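# Move one bottle from cabinet to standing on bench

## Task

Take exactly one bottle out of the cabinet and leave it standing upright on the bench, with the remaining two bottles still inside the cabinet.

## Robot and tools

Robot: two UR-style six-joint arms, left_arm and right_arm, each on its own carriage (left_rail, right_rail) sliding along one shared floor track. Each arm has a Robotiq 2F-140 gripper. The left gripper's fingers can fold if pushed near the palm or tip-first into a surface, so grip with the outer quarter of its pads. The right gripper's fingers are rigid. Cameras: cam_high, cam_low, cam_front, cam_side, cam_left_wrist, cam_right_wrist.

Scene frame: fixed to the table. z = 0 is the table top and +z is up. +x is the direction the arms face, +y is toward the left arm's side. The track lies along y at x = 0, with y = 0 at its middle. The table edge is at x = 0.17. left_rail is always the +y carriage. Each arm base sits at x = 0, y = its carriage position_m, z = 0.04. end_effector_position is the point between the closed pads, in metres. Fingertips reach about 33 mm past it when the gap is 40 mm or less, and about 9 mm when fully open. Reported hand poses can be off by a few cm.

Row format (execute_actions and move): one flat list of 18 numbers, each in [-1, 1], covering both arms. The order is left_arm shoulder pan, shoulder lift, elbow, wrist 1, wrist 2, wrist 3, gripper position, force_limit, speed, then the same nine for right_arm. The six joint numbers are offsets from that arm's Joint targets as they stood when the call began, not from the previous row. 1.0 equals 2.222 rad. Stated joint ranges are ±6.283 rad, except the elbow at ±3.142. Gripper position is absolute: +1 fully open (140 mm), about -0.8 pads touching, -1 close until blocked. force_limit runs from -1 (about 14 N) to +1 (about 58 N). Gripper speed runs from -1 (about 30 mm/s) to +1 (about 250 mm/s); faster closes squeeze harder. To leave an arm alone, send 0 for its joints and repeat its last three gripper numbers.

execute_actions: actions is a list holding one action with "rows" (1 to 15 rows, each lasting 1/30 s), "steps" (1 to 450, default 15, at least the row count), an optional "until", and/or rail commands. After the last row the arm keeps heading to that row's target. "until" only checks rail fields, e.g. {"left_rail": {"position_status": ["!=", "moving"]}} or {"all": {"status": "ended"}}; numbers need a comparison. Rail command: {"left_rail": {"position_m": value, "speed_m_s": 0.01-1, "acceleration_factor": 0.1-1}}. position_m is an absolute track position in metres: left_rail -0.8 to 1.5, right_rail -1.5 to 0.8. {"stop": true} brakes it. Keep the carriages at least 0.78 m apart. "cameras" picks images; an empty actions list returns all images and the full state.

move: "target" is one 18-number row or a list of up to 15 rows. All offsets count from the current Joint targets, even in a list. "speed" is in rad/s for the joint with the farthest to go: 0.01 to 3.14, default 0.5. "blend" is in rad for rounding corners in a list. "stop_force" (3 to 120 N) ends an arm's path on contact; use a slow speed with it. Leave stop_force out when pulling away from a contact. "zero" resets the force baseline, default true. "blocking" false returns early, but cannot be combined with stop_force. Paths do not avoid obstacles or the other arm. The result adds a move: line: done, off_target, held, moving or fault. limits=held means a safety check withheld steps.

wait: seconds 0 to 10; arms hold and devices continue. stop: brakes a running move but not the rails. zoom_image: camera plus region [x0,y0,x1,y1] in pixels, at most 504 each way, on the latest image. zero_wrist_force: arm name. read_manual gives licences only. finished_scene: scene number, ends the scene for good.

Reading results: Joint positions and velocities list, per arm, the rail (m) then the six joints (rad). Joint targets gives the commanded values in the same order. For the gripper, object_status 2 means closing was stopped by an object (a grip). 3 means it reached the command or the pads met. 0 means moving, 1 means blocked while opening. position_measured is in counts: 3 open, 230 pads meeting. Rail position_status can read done, moving, contact_stop, time_out, stopped, stopped_with_arm, stopped_for_other_arm or stopped_for_other_carriage. position_answer not_taken means resend. Wrist force and torque are in the hand's own axes. "joint command not followed" means the clearance check altered commands. MOTOR HOT warns of heat; at 85 °C the arm locks for 30-60 s.

Order of work: look with an empty actions call. Drive a carriage and wait until it reports not moving before aiming the hand. Approach open, close with position -1, and confirm object_status 2. Lift, carry, set the bottle upright, open and back away. Joint steps are capped at 0.651 rad from the measured angle and the hand speed at 4 m/s, so large motions may need several calls.

Avoid: anything falling off the table, even onto the track or the metal strip; dropping or releasing a moving bottle; knocking the other bottles; hard hits on the cabinet. Outside force near 150 N, or joint torque over 136 N m (shoulders and elbow) or 25.4 N m (wrists), halts the arm for 10 s. Do not let the arms or carriages touch each other, or one gripper close on the other. Do not push deep past a contact with this stiff arm, and do not hold heavy loads far off-centre or twist hard.

Each tool is called as name(argument=value, ...) on one line, values as JSON.

## Session

execute_actions(actions=[])

Scene clock: 0.00 s.
left_arm: end_effector_position=(+0.3456, +1.0338, +0.5800) position_measured=3 object_status=3 end_effector_quat_wxyz=(+0.000, +0.000, +1.000, +0.000) | right_arm: end_effector_position=(+0.3456, -1.0349, +0.5800) position_measured=3 object_status=3 end_effector_quat_wxyz=(+0.000, +0.000, +1.000, +0.000)
Joint positions: left_arm=[1.007 -0.316 -1.725 0.971 -0.816 -1.571 -0.316] | right_arm=[-1.062 -0.316 -1.725 0.971 -0.816 -1.571 -0.316]
Joint velocities: within noise
Joint torques (N m): no reading
Motor temperatures (°C): left_arm=[31 34 27 36 33 39] | right_arm=[33 30 33 39 40 37]
Wrist force (N): no reading
Wrist torque (N m): no reading
Wrist force, peak (N): no reading
Joint targets: left_arm=[1.007 -0.316 -1.725 0.971 -0.816 -1.571 -0.316] | right_arm=[-1.062 -0.316 -1.725 0.971 -0.816 -1.571 -0.316]
Tool commands: left_gripper/position=+1.0 left_gripper/force_limit=+1.0 left_gripper/speed=+1.0 right_gripper/position=+1.0 right_gripper/force_limit=+1.0 right_gripper/speed=+1.0
left_rail: position_m=1.007 position_status=done
right_rail: position_m=-1.062 position_status=done

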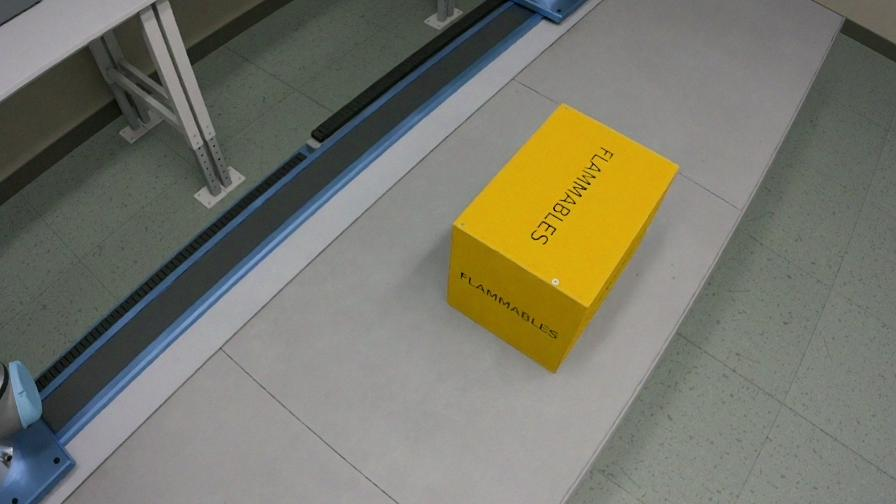

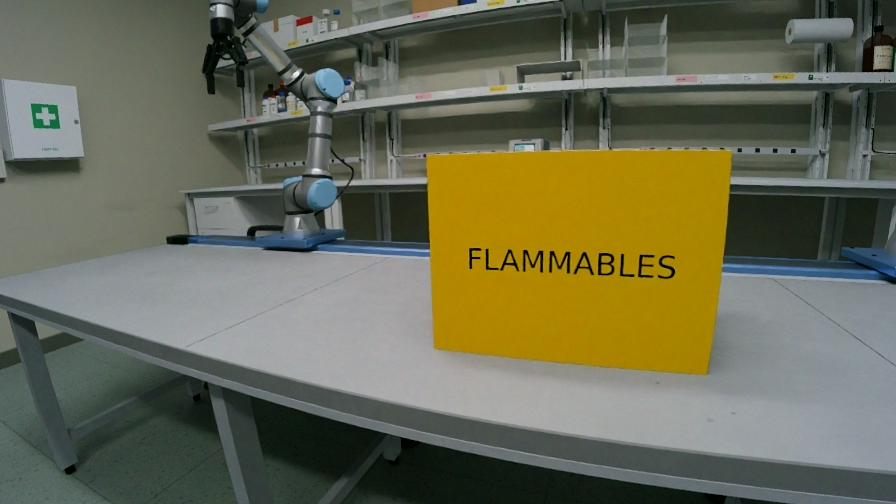

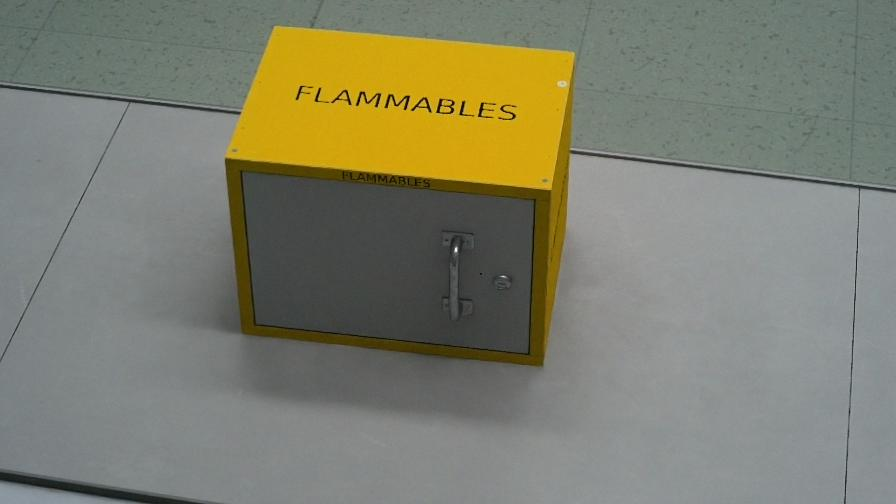

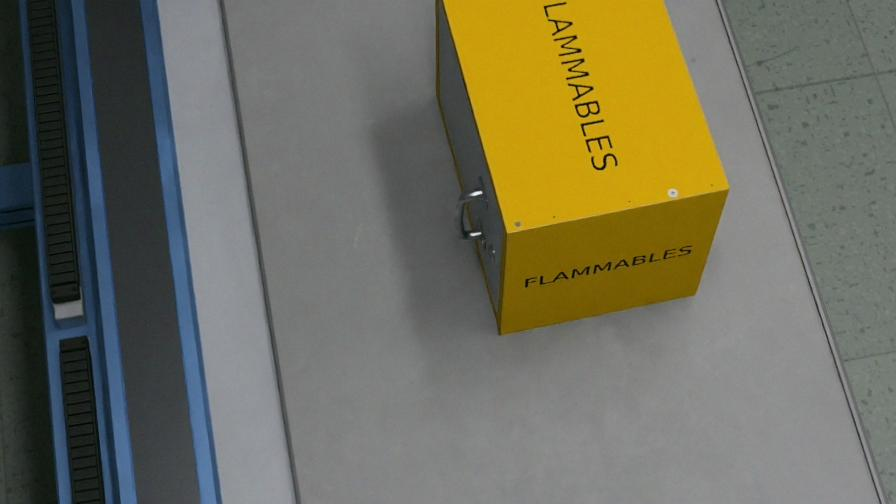

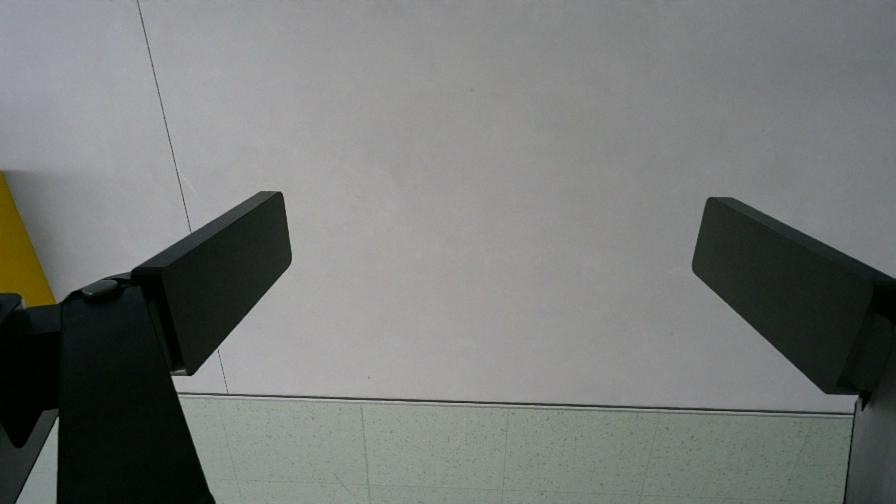

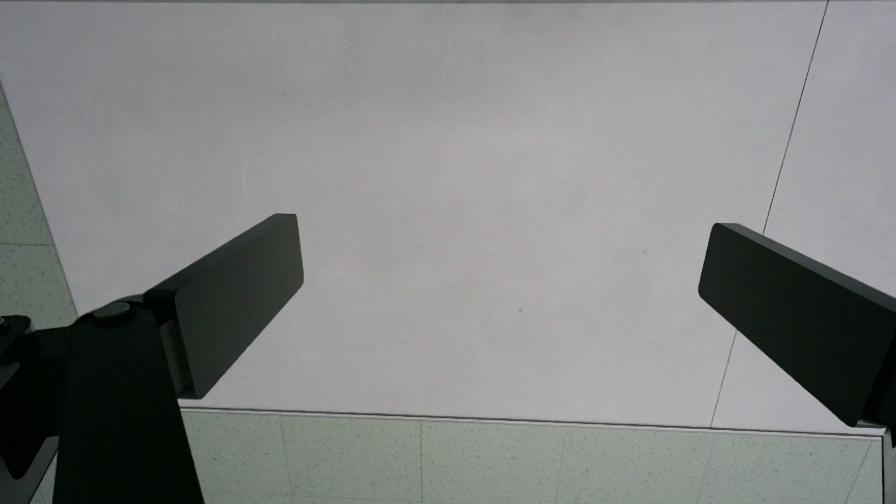

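zoom_image(camera="cam_front", region=[400, 180, 600, 380])

zoom_image(camera="cam_side", region=[420, 150, 560, 350])

zoom_image(camera="cam_front", region=[210, 140, 570, 380])

Scaled by 2.520 from the camera's 896x504 image, which has a finer 1280x720 frame.

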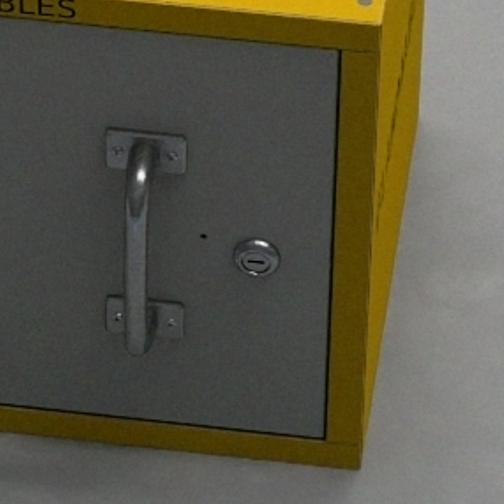

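Scaled by 2.520 from the camera's 896x504 image, which has a finer 1280x720 frame.

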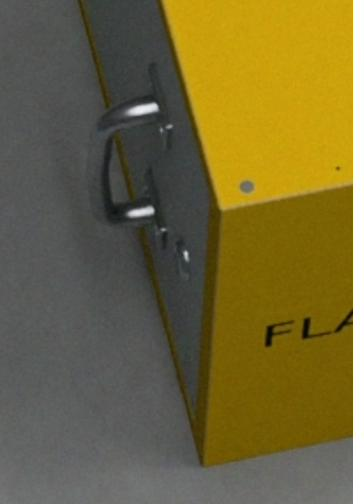

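Scaled by 1.400 from the camera's 896x504 image, which has a finer 1280x720 frame.

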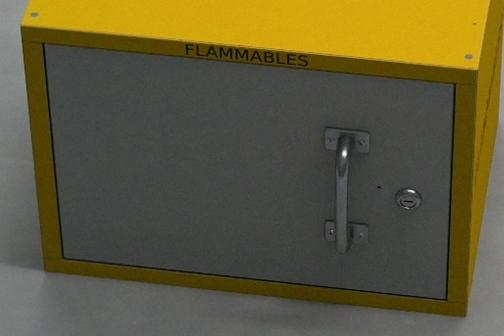

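move(target=[0,0,0,0,0,0,1,1,1,0.7538,0.3255,0.4163,-0.0352,-0.8270,0.1422,1,1,1], speed=0.9)

execute_actions(actions=[{"right_rail":{"position_m":-0.55,"speed_m_s":0.5,"acceleration_factor":0.4},"steps":150,"until":{"right_rail":{"position_status":["!=","moving"]}}}], cameras=["cam_right_wrist","cam_front","cam_side"])

Scene clock: 185.70 s.
left_arm: end_effector_position=(+0.3456, +1.0338, +0.5800) position_measured=3 object_status=3 end_effector_quat_wxyz=(+0.000, +0.000, +1.000, +0.000) | right_arm: end_effector_position=(+0.4277, -0.9217, +0.3692) position_measured=3 object_status=3 end_effector_quat_wxyz=(-0.256, -0.483, +0.659, -0.517)
Joint positions: left_arm=[1.007 -0.316 -1.725 0.971 -0.816 -1.571 -0.316] | right_arm=[-1.062 0.614 -1.322 1.486 -0.86 -2.59 -0.139]
Joint torques (N m): left_arm=[-1.41 -11.88 -18.26 -3.08 -0.32 -0.14] | right_arm=[-11.53 -41.11 -34.54 1.26 1.11 -1.12]
Wrist force (N): left_arm=[0.0 0.1 0.1] | right_arm=[3.1 -0.9 2.1]
Wrist torque (N m): left_arm=[0.02 0.00 0.00] | right_arm=[0.87 0.08 -0.67]
Wrist force, peak (N): left_arm=[0.2 0.5 0.1] | right_arm=[-14.6 6.8 -2.3]
Joint targets: left_arm=[1.007 -0.316 -1.725 0.971 -0.816 -1.571 -0.316] | right_arm=[-1.062 0.614 -1.322 1.486 -0.860 -2.590 -0.139]
left_rail: position_m=1.007 position_status=done
right_rail: position_m=-1.062 position_status=done
move: held (right_arm; a check stopped the path); limits=held; right_arm: the wrist 2 is farthest, 0.818 rad from its target
joint command not followed: on one or more control steps a check withheld the commanded joint targets of the right arm, and it was not sent them on those steps.
cause: the commanded joint targets, or the way to them, would bring two parts of the arm too close to each other (its gripper and another part of the arm, with joints 5 (wrist 1) to 7 (wrist 3) between them, 20 mm apart when it was first held).

Scene clock: 187.83 s.
left_arm: end_effector_position=(+0.3456, +1.0338, +0.5800) position_measured=3 object_status=3 end_effector_quat_wxyz=(+0.000, +0.000, +1.000, +0.000) | right_arm: end_effector_position=(+0.4277, -0.4097, +0.3692) position_measured=3 object_status=3 end_effector_quat_wxyz=(-0.256, -0.483, +0.659, -0.516)
Joint positions: left_arm=[1.007 -0.316 -1.725 0.971 -0.816 -1.571 -0.316] | right_arm=[-0.55 0.614 -1.322 1.486 -0.86 -2.59 -0.139]
Joint torques (N m): left_arm=[-0.68 -11.49 -18.28 -3.15 -0.37 -0.15] | right_arm=[-5.4 -30.26 -29 -1.59 0.61 -1.03]
Wrist force (N): left_arm=[0.2 0.3 0.1] | right_arm=[3.2 -0.7 2.1]
Wrist torque (N m): left_arm=[0.05 -0.04 0.00] | right_arm=[0.91 0.08 -0.66]
Wrist force, peak (N): left_arm=[0.0 0.3 0.4] | right_arm=[3.8 -0.9 3.6]
Joint targets: left_arm=[1.007 -0.316 -1.725 0.971 -0.816 -1.571 -0.316] | right_arm=[-0.550 0.614 -1.322 1.486 -0.860 -2.590 -0.139]
Tool commands: left_gripper/position=+1.0 left_gripper/force_limit=+1.0 left_gripper/speed=+1.0 right_gripper/position=+1.0 right_gripper/force_limit=+1.0 right_gripper/speed=+1.0
left_rail: position_m=1.007 position_status=done
right_rail: position_m=-0.550 speed_m_s=0.50 position_status=done
camera_calibration:
cam_right_wrist: T_world_to_cam=[[-0.897288, -0.0430233, -0.439344, 0.544606], [0.303763, 0.661977, -0.685211, 0.401496], [0.320316, -0.748288, -0.580915, -0.0875041], [0, 0, 0, 1]] pos_world=[0.394737, -0.307829, 0.463546]
Images, in order (width x height): cam_front 896x504, cam_side 896x504, cam_right_wrist 896x504.

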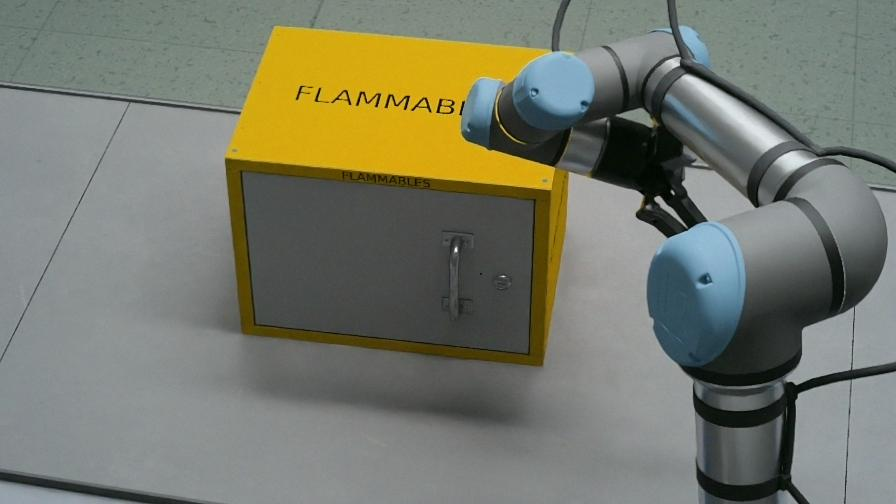

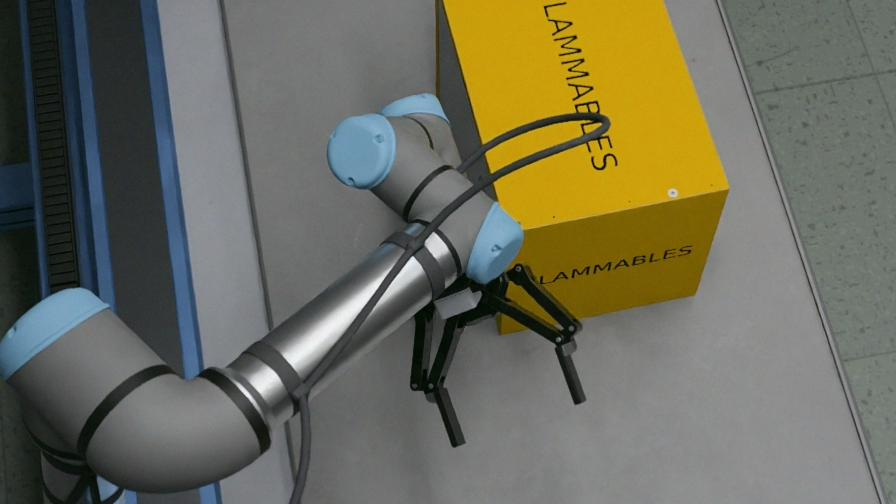

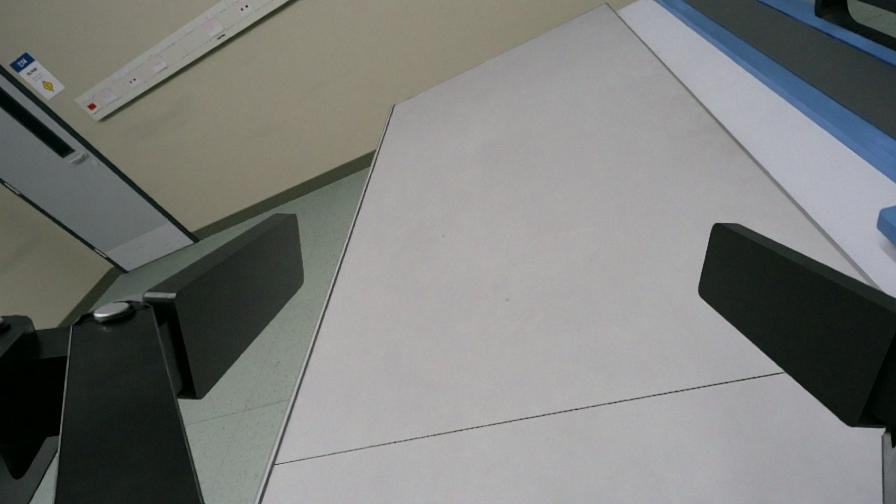

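execute_actions(actions=[{"right_rail":{"position_m":-0.95,"speed_m_s":0.6,"acceleration_factor":0.5},"left_rail":{"position_m":1.5,"speed_m_s":0.6,"acceleration_factor":0.5},"steps":150,"until":{"all":{"status":"ended"}}}])

move(target=[0,0,0,0,0,0,1,1,1,-1.1239,0.1707,0.1328,0.0097,1.0002,0.0626,1,1,1], speed=1.0, cameras=["cam_right_wrist","cam_high"])

Scene clock: 239.53 s.
left_arm: end_effector_position=(+0.3456, +1.5272, +0.5800) position_measured=3 object_status=3 end_effector_quat_wxyz=(+0.000, +0.000, +1.000, +0.000) | right_arm: end_effector_position=(+0.4277, -0.8097, +0.3692) position_measured=3 object_status=3 end_effector_quat_wxyz=(-0.256, -0.483, +0.659, -0.516)
Joint positions: left_arm=[1.5 -0.316 -1.725 0.971 -0.816 -1.571 -0.316] | right_arm=[-0.95 0.614 -1.322 1.486 -0.86 -2.59 -0.139]
Joint torques (N m): left_arm=[-1.04 -12.47 -18.2 -3.11 -0.37 -0.11] | right_arm=[-0.45 -40.07 -14.66 -2.08 -0.17 -0.9]
Wrist force (N): left_arm=[0.1 0.1 0.0] | right_arm=[3.1 -0.8 2.3]
Wrist torque (N m): left_arm=[0.03 -0.03 0.00] | right_arm=[0.90 0.10 -0.66]
Wrist force, peak (N): left_arm=[0.1 -2.0 0.0] | right_arm=[3.8 -0.8 3.3]
Joint targets: left_arm=[1.500 -0.316 -1.725 0.971 -0.816 -1.571 -0.316] | right_arm=[-0.950 0.614 -1.322 1.486 -0.860 -2.590 -0.139]
Tool commands: left_gripper/position=+1.0 left_gripper/force_limit=+1.0 left_gripper/speed=+1.0 right_gripper/position=+1.0 right_gripper/force_limit=+1.0 right_gripper/speed=+1.0
left_rail: position_m=1.500 speed_m_s=0.60 position_status=done
right_rail: position_m=-0.950 speed_m_s=0.60 position_status=done

every number of target must lie in its column's range; nothing of the call was run

move(target=[0,0,0,0,0,0,1,1,1,-0.562,0.0854,0.0664,0.0049,0.5001,0.0313,1,1,1], speed=1.2)

move(target=[0,0,0,0,0,0,1,1,1,-0.562,0.0854,0.0664,0.0049,0.5001,0.0313,1,1,1], speed=1.2, cameras=["cam_right_wrist","cam_high"])

Scene clock: 258.67 s.
left_arm: end_effector_position=(+0.3456, +1.5272, +0.5800) position_measured=3 object_status=3 end_effector_quat_wxyz=(+0.000, +0.000, +1.000, +0.000) | right_arm: end_effector_position=(+0.3110, -0.9781, +0.1994) position_measured=3 object_status=3 end_effector_quat_wxyz=(-0.526, +0.253, +0.778, +0.233)
Joint positions: left_arm=[1.5 -0.316 -1.725 0.971 -0.816 -1.571 -0.316] | right_arm=[-0.95 -0.635 -1.132 1.634 -0.849 -1.479 -0.07]
Joint torques (N m): left_arm=[-1.2 -11.97 -18.35 -3.19 -0.54 -0.25] | right_arm=[-10.27 -32.43 -4.73 3.23 2.43 1.41]
Motor temperatures (°C): left_arm=[30 34 27 36 32 39] | right_arm=[32 29 32 38 39 36]
Wrist force (N): left_arm=[0.2 0.1 0.0] | right_arm=[2.9 0.5 2.0]
Wrist torque (N m): left_arm=[0.03 -0.05 0.00] | right_arm=[0.77 0.23 -0.99]
Wrist force, peak (N): left_arm=[0.2 0.4 0.3] | right_arm=[3.3 -1.0 2.3]
Joint targets: left_arm=[1.500 -0.316 -1.725 0.971 -0.816 -1.571 -0.316] | right_arm=[-0.950 -0.635 -1.132 1.634 -0.849 -1.479 -0.070]
left_rail: position_m=1.500 speed_m_s=0.60 position_status=done
right_rail: position_m=-0.950 speed_m_s=0.60 position_status=done
move: done

Scene clock: 260.63 s.
left_arm: end_effector_position=(+0.3456, +1.5272, +0.5800) position_measured=3 object_status=3 end_effector_quat_wxyz=(+0.000, +0.000, +1.000, +0.000) | right_arm: end_effector_position=(+0.2801, -1.4608, +0.1549) position_measured=3 object_status=3 end_effector_quat_wxyz=(-0.020, +0.707, +0.019, +0.707)
Joint positions: left_arm=[1.5 -0.316 -1.725 0.971 -0.816 -1.571 -0.316] | right_arm=[-0.95 -1.883 -0.942 1.781 -0.838 -0.368 0]
Joint torques (N m): left_arm=[-1.62 -12.65 -18.23 -3.06 -0.72 -0.25] | right_arm=[-7.26 -35.23 -1.21 2.86 2.69 1.37]
Wrist force (N): left_arm=[-0.1 0.1 0.0] | right_arm=[2.8 0.3 2.2]
Wrist torque (N m): left_arm=[0.02 0.02 0.00] | right_arm=[1.16 0.34 -1.03]
Wrist force, peak (N): left_arm=[0.3 0.3 0.2] | right_arm=[3.7 1.7 2.5]
Joint targets: left_arm=[1.500 -0.316 -1.725 0.971 -0.816 -1.571 -0.316] | right_arm=[-0.950 -1.884 -0.942 1.781 -0.838 -0.368 0.000]
left_rail: position_m=1.500 speed_m_s=0.60 position_status=done
right_rail: position_m=-0.950 speed_m_s=0.60 position_status=done
move: done
camera_calibration:
cam_right_wrist: T_world_to_cam=[[0.0975539, -0.995186, 0.00933993, -1.46635], [-0.333046, -0.0414878, -0.941998, 0.185733], [0.937851, 0.0887849, -0.33549, 0.0604869], [0, 0, 0, 1]] pos_world=[0.148178, -1.45696, 0.208949]
Images, in order (width x height): cam_high 896x504, cam_right_wrist 896x504.

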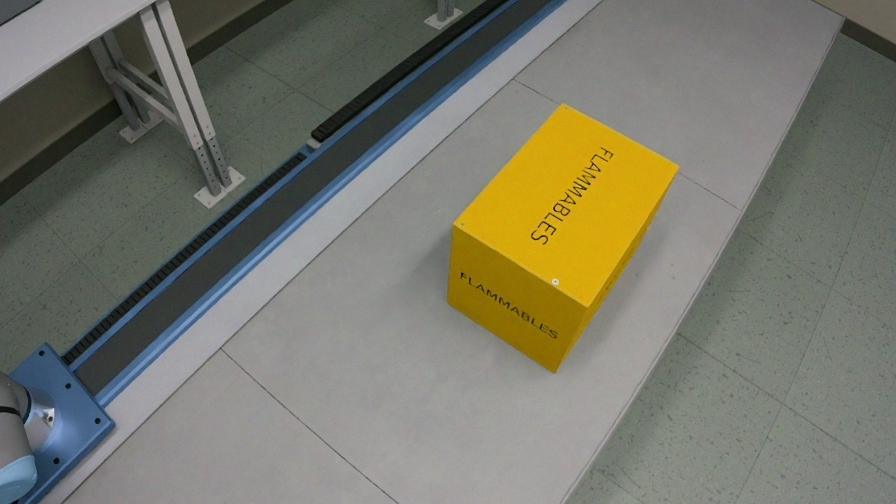

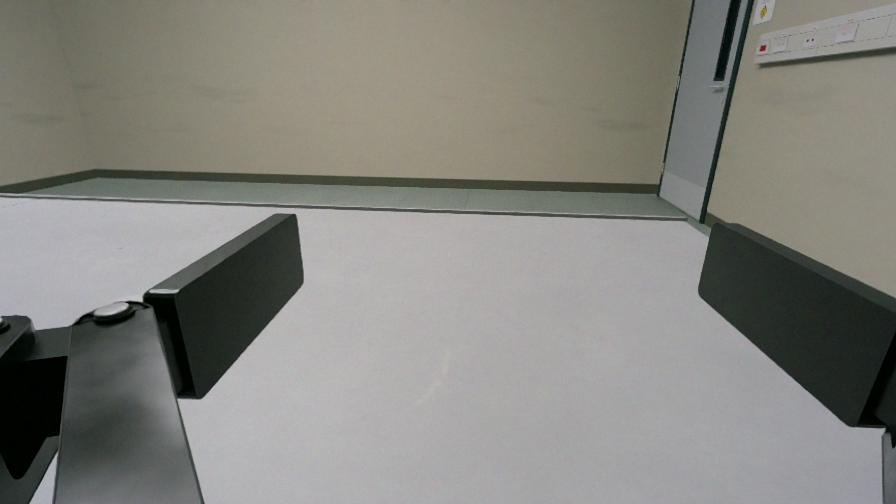

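execute_actions(actions=[{"right_rail":{"position_m":0.47,"speed_m_s":0.6,"acceleration_factor":0.5},"steps":200,"until":{"all":{"status":"ended"}}}], cameras=["cam_right_wrist","cam_front","cam_side","cam_high"])

Scene clock: 268.80 s.
left_arm: end_effector_position=(+0.3456, +1.5272, +0.5800) position_measured=3 object_status=3 end_effector_quat_wxyz=(+0.000, +0.000, +1.000, +0.000) | right_arm: end_effector_position=(+0.2800, -0.0410, +0.1549) position_measured=3 object_status=3 end_effector_quat_wxyz=(-0.020, +0.707, +0.019, +0.707)
Joint positions: left_arm=[1.5 -0.316 -1.725 0.971 -0.816 -1.571 -0.316] | right_arm=[0.47 -1.884 -0.942 1.781 -0.838 -0.368 0]
Joint torques (N m): left_arm=[-1.44 -11.96 -18.74 -3.13 -0.85 -0.41] | right_arm=[-0.13 -42.94 -19.41 -0.94 -1.46 1.14]
Wrist force (N): left_arm=[0.2 0.2 -0.1] | right_arm=[2.7 0.2 2.4]
Wrist torque (N m): left_arm=[0.05 -0.04 -0.01] | right_arm=[1.13 0.37 -1.03]
Wrist force, peak (N): left_arm=[0.5 0.3 0.0] | right_arm=[3.0 2.0 2.5]
Joint targets: left_arm=[1.500 -0.316 -1.725 0.971 -0.816 -1.571 -0.316] | right_arm=[0.470 -1.884 -0.942 1.781 -0.838 -0.368 0.000]
Tool commands: left_gripper/position=+1.0 left_gripper/force_limit=+1.0 left_gripper/speed=+1.0 right_gripper/position=+1.0 right_gripper/force_limit=+1.0 right_gripper/speed=+1.0
left_rail: position_m=1.500 speed_m_s=0.60 position_status=done
right_rail: position_m=0.470 speed_m_s=0.60 position_status=done
camera_calibration:
cam_right_wrist: T_world_to_cam=[[0.0970704, -0.995235, 0.00919999, -0.0531672], [-0.33306, -0.041193, -0.942005, 0.24459], [0.937896, 0.0883767, -0.335472, -0.0654168], [0, 0, 0, 1]] pos_world=[0.147978, -0.0370572, 0.208949]
Images, in order (width x height): cam_high 896x504, cam_front 896x504, cam_side 896x504, cam_right_wrist 896x504.

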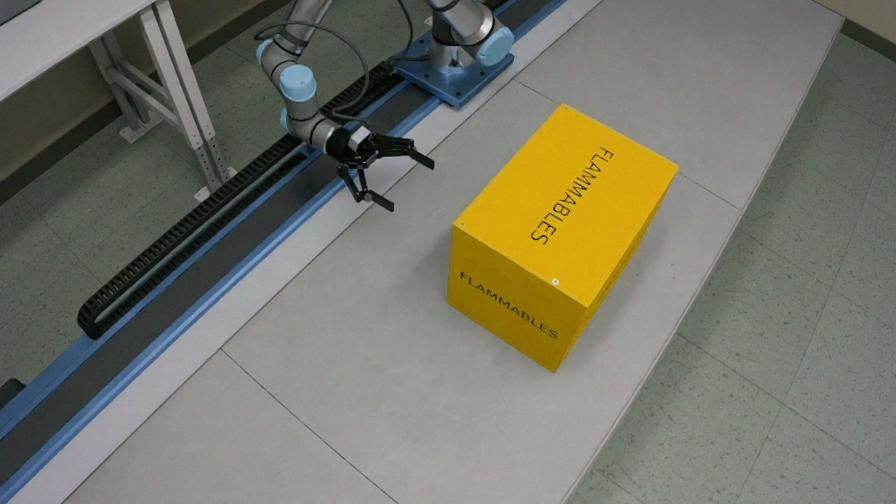

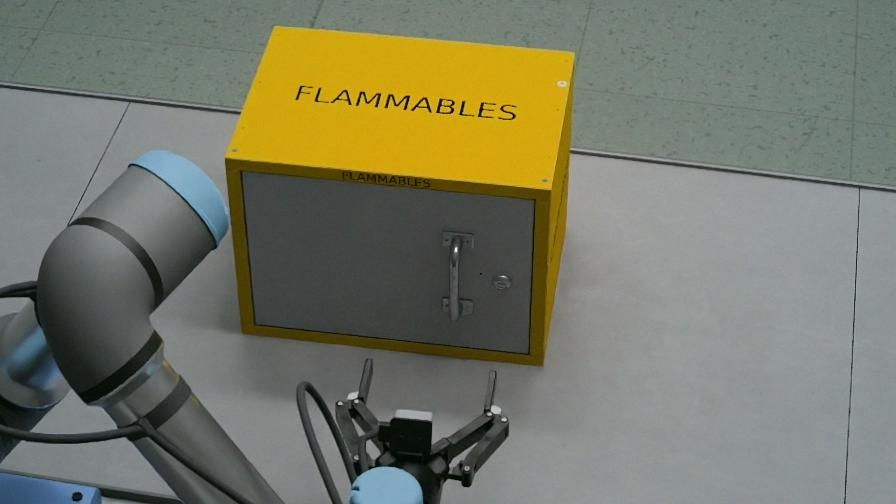

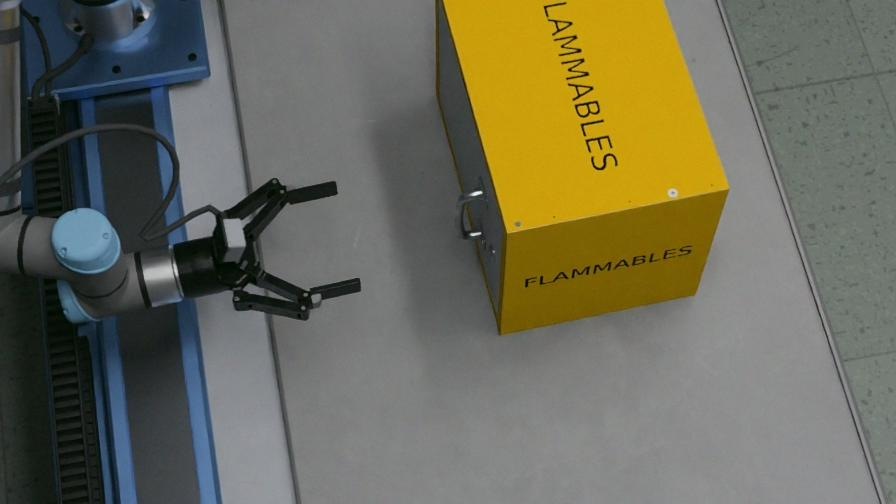

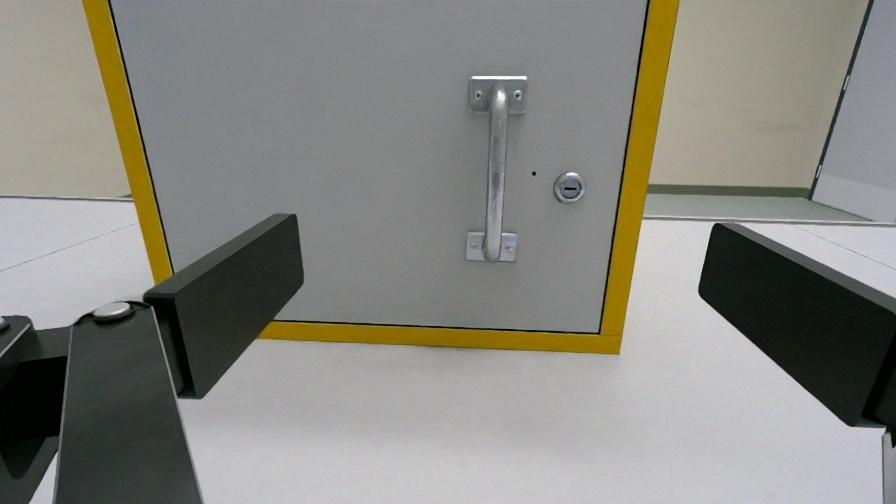

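move(target=[0,0,0,0,0,0,1,1,1,0.1219,0.0028,-0.0143,0.0113,0.1219,0,1,1,1], speed=0.2, stop_force=15, cameras=["cam_right_wrist","cam_front","cam_side"])

zoom_image(camera="cam_side", region=[380, 130, 520, 270])

Scene clock: 298.70 s.
left_arm: end_effector_position=(+0.3456, +1.5272, +0.5800) position_measured=3 object_status=3 end_effector_quat_wxyz=(+0.000, +0.000, +1.000, +0.000) | right_arm: end_effector_position=(+0.4220, -0.0395, +0.1600) position_measured=3 object_status=3 end_effector_quat_wxyz=(-0.020, +0.707, +0.019, +0.707)
Joint positions: left_arm=[1.5 -0.316 -1.725 0.971 -0.816 -1.571 -0.316] | right_arm=[0.47 -1.613 -0.936 1.749 -0.813 -0.097 0]
Joint torques (N m): left_arm=[-2.78 -12.66 -18.68 -3.02 -0.95 -0.45] | right_arm=[7.07 -37.02 -27.2 2.25 2.43 0.72]
Wrist force (N): left_arm=[0.1 0.1 -0.1] | right_arm=[2.8 0.2 2.4]
Wrist torque (N m): left_arm=[0.01 -0.03 0.00] | right_arm=[1.14 0.33 -1.02]
Wrist force, peak (N): left_arm=[0.2 0.4 0.1] | right_arm=[2.9 0.1 3.4]
Joint targets: left_arm=[1.500 -0.316 -1.725 0.971 -0.816 -1.571 -0.316] | right_arm=[0.470 -1.613 -0.936 1.749 -0.813 -0.097 0.000]
left_rail: position_m=1.500 speed_m_s=0.60 position_status=done
right_rail: position_m=0.470 speed_m_s=0.60 position_status=done
move: done
camera_calibration:
cam_right_wrist: T_world_to_cam=[[0.0970224, -0.995236, 0.00961126, -0.0654799], [-0.333326, -0.041591, -0.941894, 0.296888], [0.937806, 0.0881811, -0.335773, -0.196912], [0, 0, 0, 1]] pos_world=[0.289979, -0.0354562, 0.214149]
Images, in order (width x height): cam_front 896x504, cam_side 896x504, cam_right_wrist 896x504.

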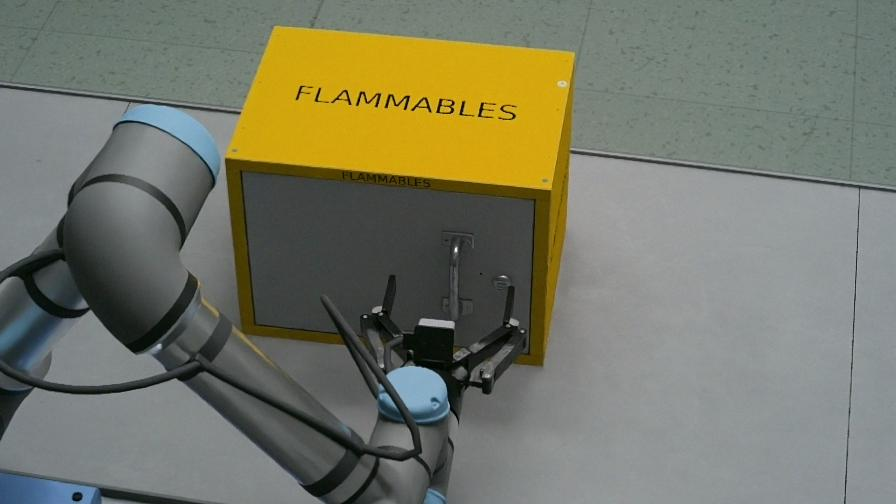

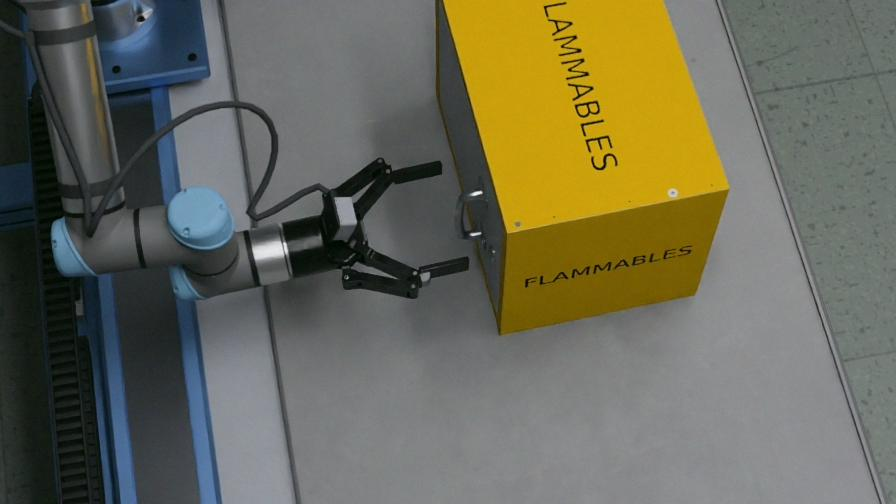

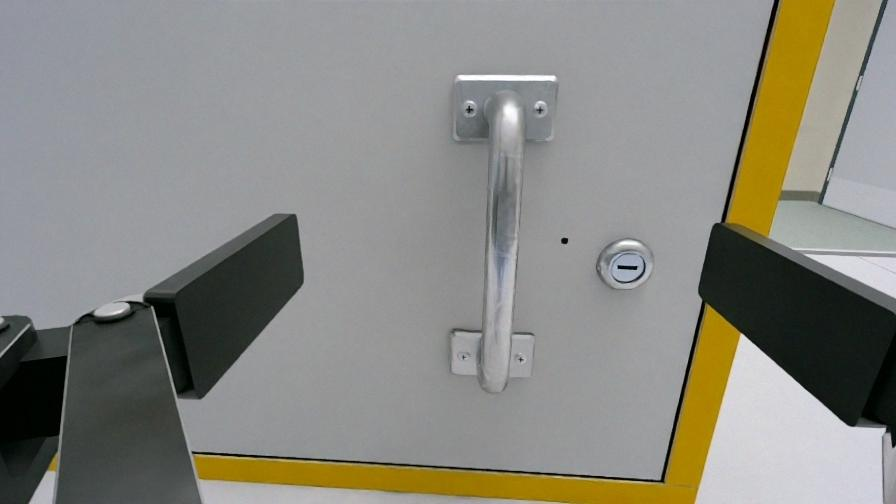

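Scaled by 3.600 from the camera's 896x504 image, which has a finer 1280x720 frame.

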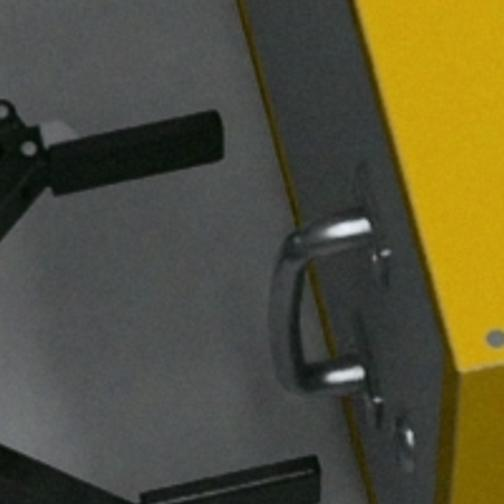

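move(target=[0,0,0,0,0,0,1,1,1,0.0069,0.0014,-0.0026,0.0012,0.0069,0,1,1,1], speed=0.1)

execute_actions(actions=[{"rows":[[0,0,0,0,0,0,1,1,1,0,0,0,0,0,0,-1,-0.3,-1]],"steps":170}], cameras=["cam_right_wrist","cam_side"])

zoom_image(camera="cam_side", region=[380, 130, 520, 270])

Scene clock: 317.57 s.
left_arm: end_effector_position=(+0.3456, +1.5272, +0.5800) position_measured=3 object_status=3 end_effector_quat_wxyz=(+0.000, +0.000, +1.000, +0.000) | right_arm: end_effector_position=(+0.4298, -0.0395, +0.1599) position_measured=3 object_status=3 end_effector_quat_wxyz=(-0.020, +0.707, +0.019, +0.707)
Joint positions: left_arm=[1.5 -0.316 -1.725 0.971 -0.816 -1.571 -0.316] | right_arm=[0.47 -1.598 -0.933 1.744 -0.81 -0.082 0]
Joint torques (N m): left_arm=[-2.16 -12.98 -19.23 -3.13 -1.11 -0.58] | right_arm=[6.56 -35.97 -26.18 2.17 2.03 0.31]
Wrist force (N): left_arm=[-0.1 0.2 0.1] | right_arm=[2.9 0.1 2.4]
Wrist torque (N m): left_arm=[0.05 0.02 0.00] | right_arm=[1.12 0.32 -1.03]
Wrist force, peak (N): left_arm=[0.4 0.3 -0.2] | right_arm=[3.3 0.2 2.5]
Joint targets: left_arm=[1.500 -0.316 -1.725 0.971 -0.816 -1.571 -0.316] | right_arm=[0.470 -1.597 -0.933 1.744 -0.810 -0.081 0.000]
left_rail: position_m=1.500 speed_m_s=0.60 position_status=done
right_rail: position_m=0.470 speed_m_s=0.60 position_status=done
move: done

Scene clock: 323.43 s.
left_arm: end_effector_position=(+0.3456, +1.5272, +0.5800) position_measured=3 object_status=3 end_effector_quat_wxyz=(+0.000, +0.000, +1.000, +0.000) | right_arm: end_effector_position=(+0.4300, -0.0395, +0.1599) position_measured=213 object_status=2 end_effector_quat_wxyz=(-0.020, +0.707, +0.019, +0.707)
Joint positions: left_arm=[1.5 -0.316 -1.725 0.971 -0.816 -1.571 -0.316] | right_arm=[0.47 -1.597 -0.933 1.744 -0.81 -0.081 0]
Joint torques (N m): left_arm=[-2.52 -12.75 -18.9 -3.03 -1.25 -0.64] | right_arm=[6.9 -39.45 2.56 1.85 -6.98 0.04]
Wrist force (N): left_arm=[0.1 0.3 0.2] | right_arm=[0.9 13.4 -1.4]
Wrist torque (N m): left_arm=[0.05 -0.02 0.00] | right_arm=[0.94 0.38 -1.04]
Wrist force, peak (N): left_arm=[0.5 0.2 0.1] | right_arm=[0.5 16.4 0.1]
Joint targets: left_arm=[1.500 -0.316 -1.725 0.971 -0.816 -1.571 -0.316] | right_arm=[0.470 -1.597 -0.933 1.744 -0.810 -0.081 0.000]
left_rail: position_m=1.500 speed_m_s=0.60 position_status=done
right_rail: position_m=0.470 speed_m_s=0.60 position_status=done
camera_calibration:
cam_right_wrist: T_world_to_cam=[[0.0970224, -0.995236, 0.00961126, -0.0663546], [-0.333326, -0.041591, -0.941894, 0.299456], [0.937806, 0.0881811, -0.335773, -0.204439], [0, 0, 0, 1]] pos_world=[0.297979, -0.0355562, 0.214049]
Images, in order (width x height): cam_side 896x504, cam_right_wrist 896x504.

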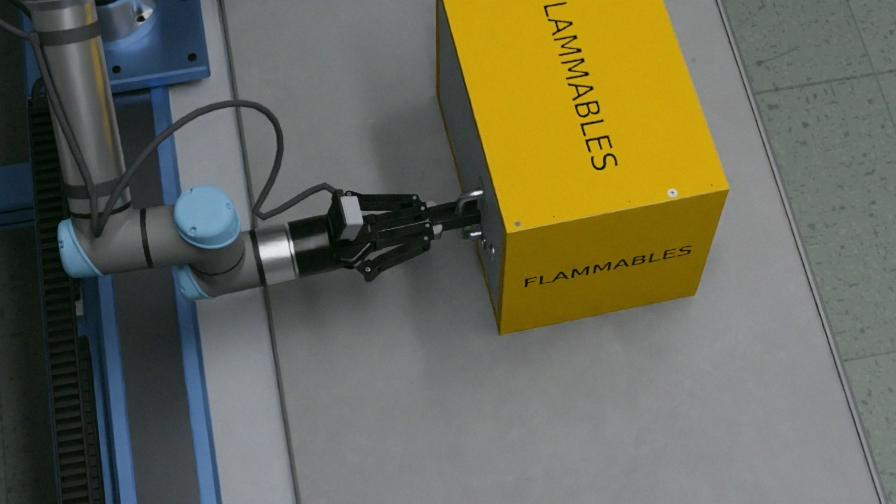

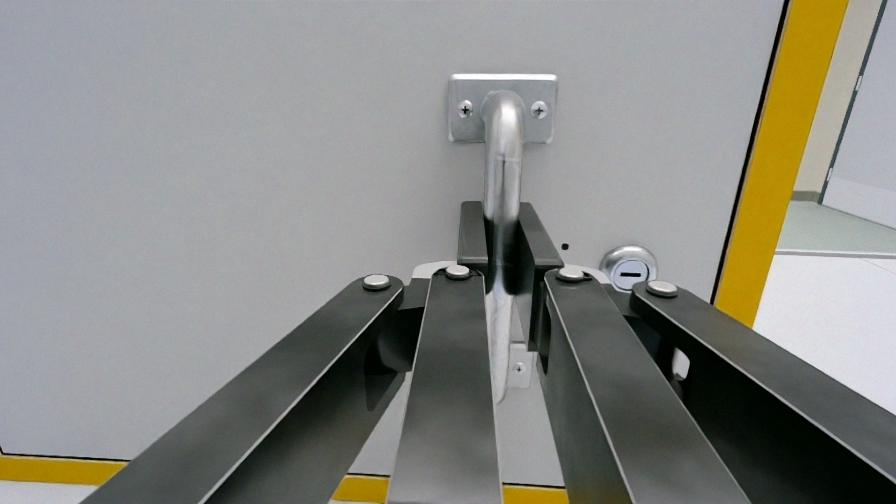

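Scaled by 3.600 from the camera's 896x504 image, which has a finer 1280x720 frame.

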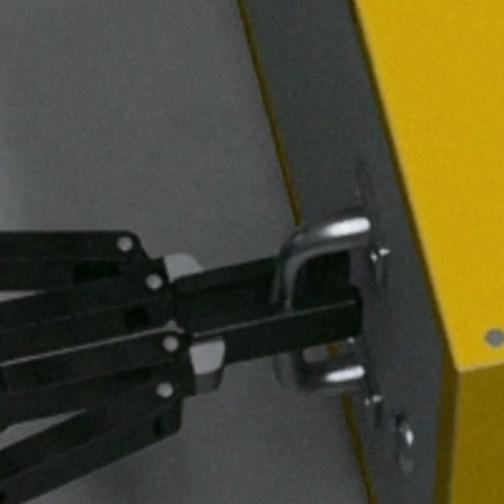

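move(target=[0,0,0,0,0,0,1,1,1,-0.0262,-0.0298,0.0575,-0.0277,0.0188,0,-1,-0.3,-1], speed=0.12, stop_force=70, cameras=["cam_right_wrist","cam_front","cam_side"])

Scene clock: 360.53 s.
left_arm: end_effector_position=(+0.3456, +1.5272, +0.5800) position_measured=3 object_status=3 end_effector_quat_wxyz=(+0.000, +0.000, +1.000, +0.000) | right_arm: end_effector_position=(+0.4028, -0.0357, +0.1599) position_measured=213 object_status=2 end_effector_quat_wxyz=(+0.016, +0.707, -0.016, +0.707)
Joint positions: left_arm=[1.5 -0.316 -1.725 0.971 -0.816 -1.571 -0.316] | right_arm=[0.47 -1.656 -0.999 1.871 -0.872 -0.04 0]
Joint torques (N m): left_arm=[-3.52 -12.56 -19.7 -3.07 -1.49 -0.74] | right_arm=[-13 -46.88 -2.36 -2.13 3.88 0.12]
Wrist force (N): left_arm=[0.1 0.4 0.1] | right_arm=[4.0 -5.1 5.2]
Wrist torque (N m): left_arm=[0.08 -0.01 0.00] | right_arm=[1.04 0.08 -1.04]
Wrist force, peak (N): left_arm=[0.3 0.4 0.0] | right_arm=[3.9 17.1 2.0]
Joint targets: left_arm=[1.500 -0.316 -1.725 0.971 -0.816 -1.571 -0.316] | right_arm=[0.470 -1.656 -0.999 1.871 -0.872 -0.040 0.000]
left_rail: position_m=1.500 speed_m_s=0.60 position_status=done
right_rail: position_m=0.470 speed_m_s=0.60 position_status=done
move: done
camera_calibration:
cam_right_wrist: T_world_to_cam=[[-0.0027848, -0.99995, 0.00961033, -0.0197922], [-0.335815, -0.00811713, -0.941893, 0.292668], [0.941924, -0.00585027, -0.335775, -0.184361], [0, 0, 0, 1]] pos_world=[0.271881, -0.0184942, 0.213949]
Images, in order (width x height): cam_front 896x504, cam_side 896x504, cam_right_wrist 896x504.

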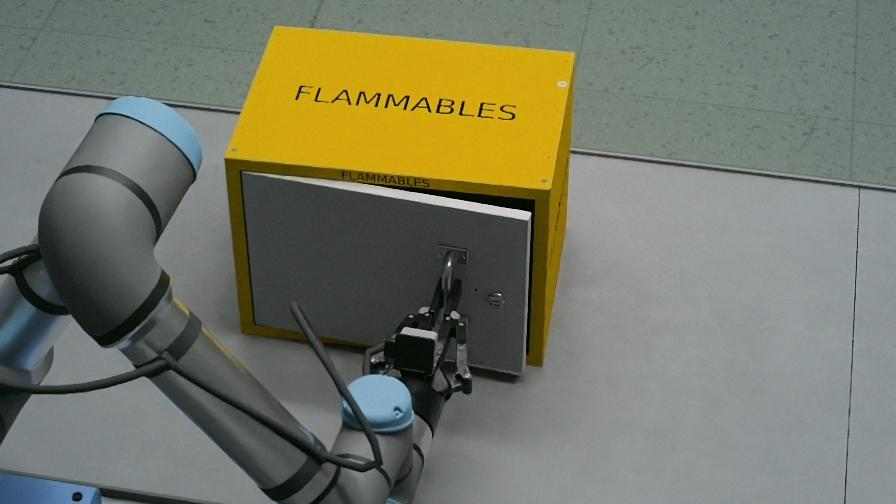

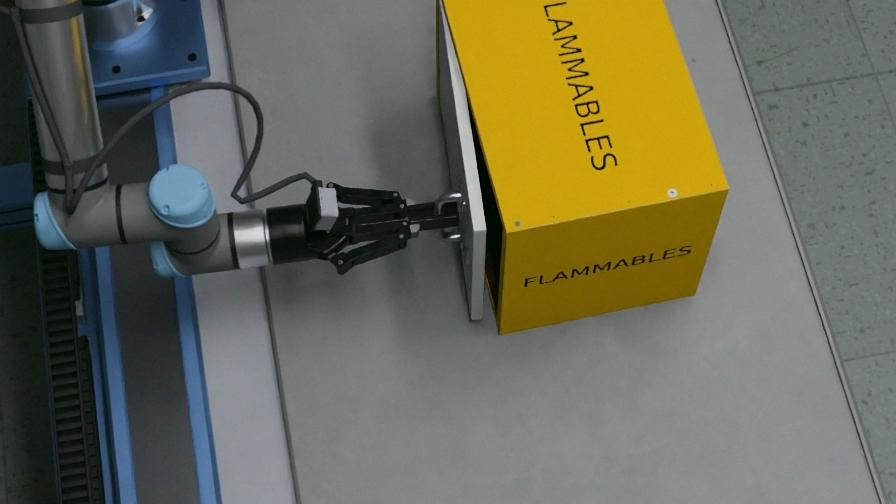

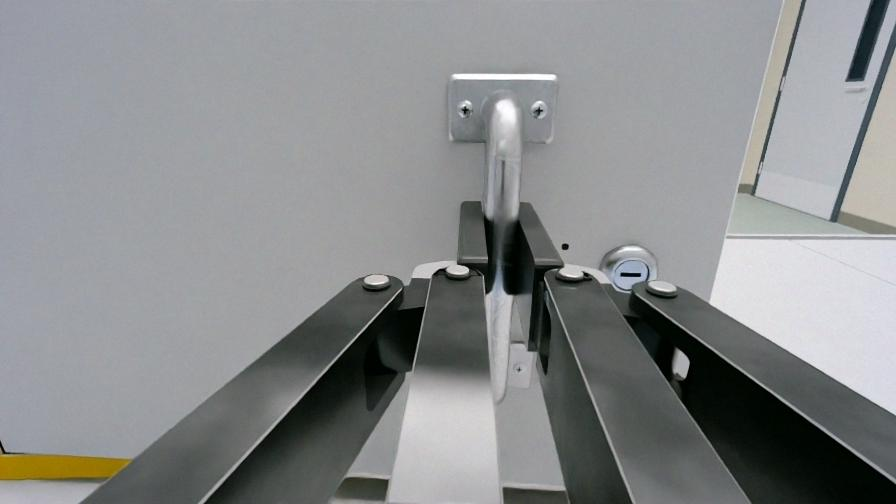

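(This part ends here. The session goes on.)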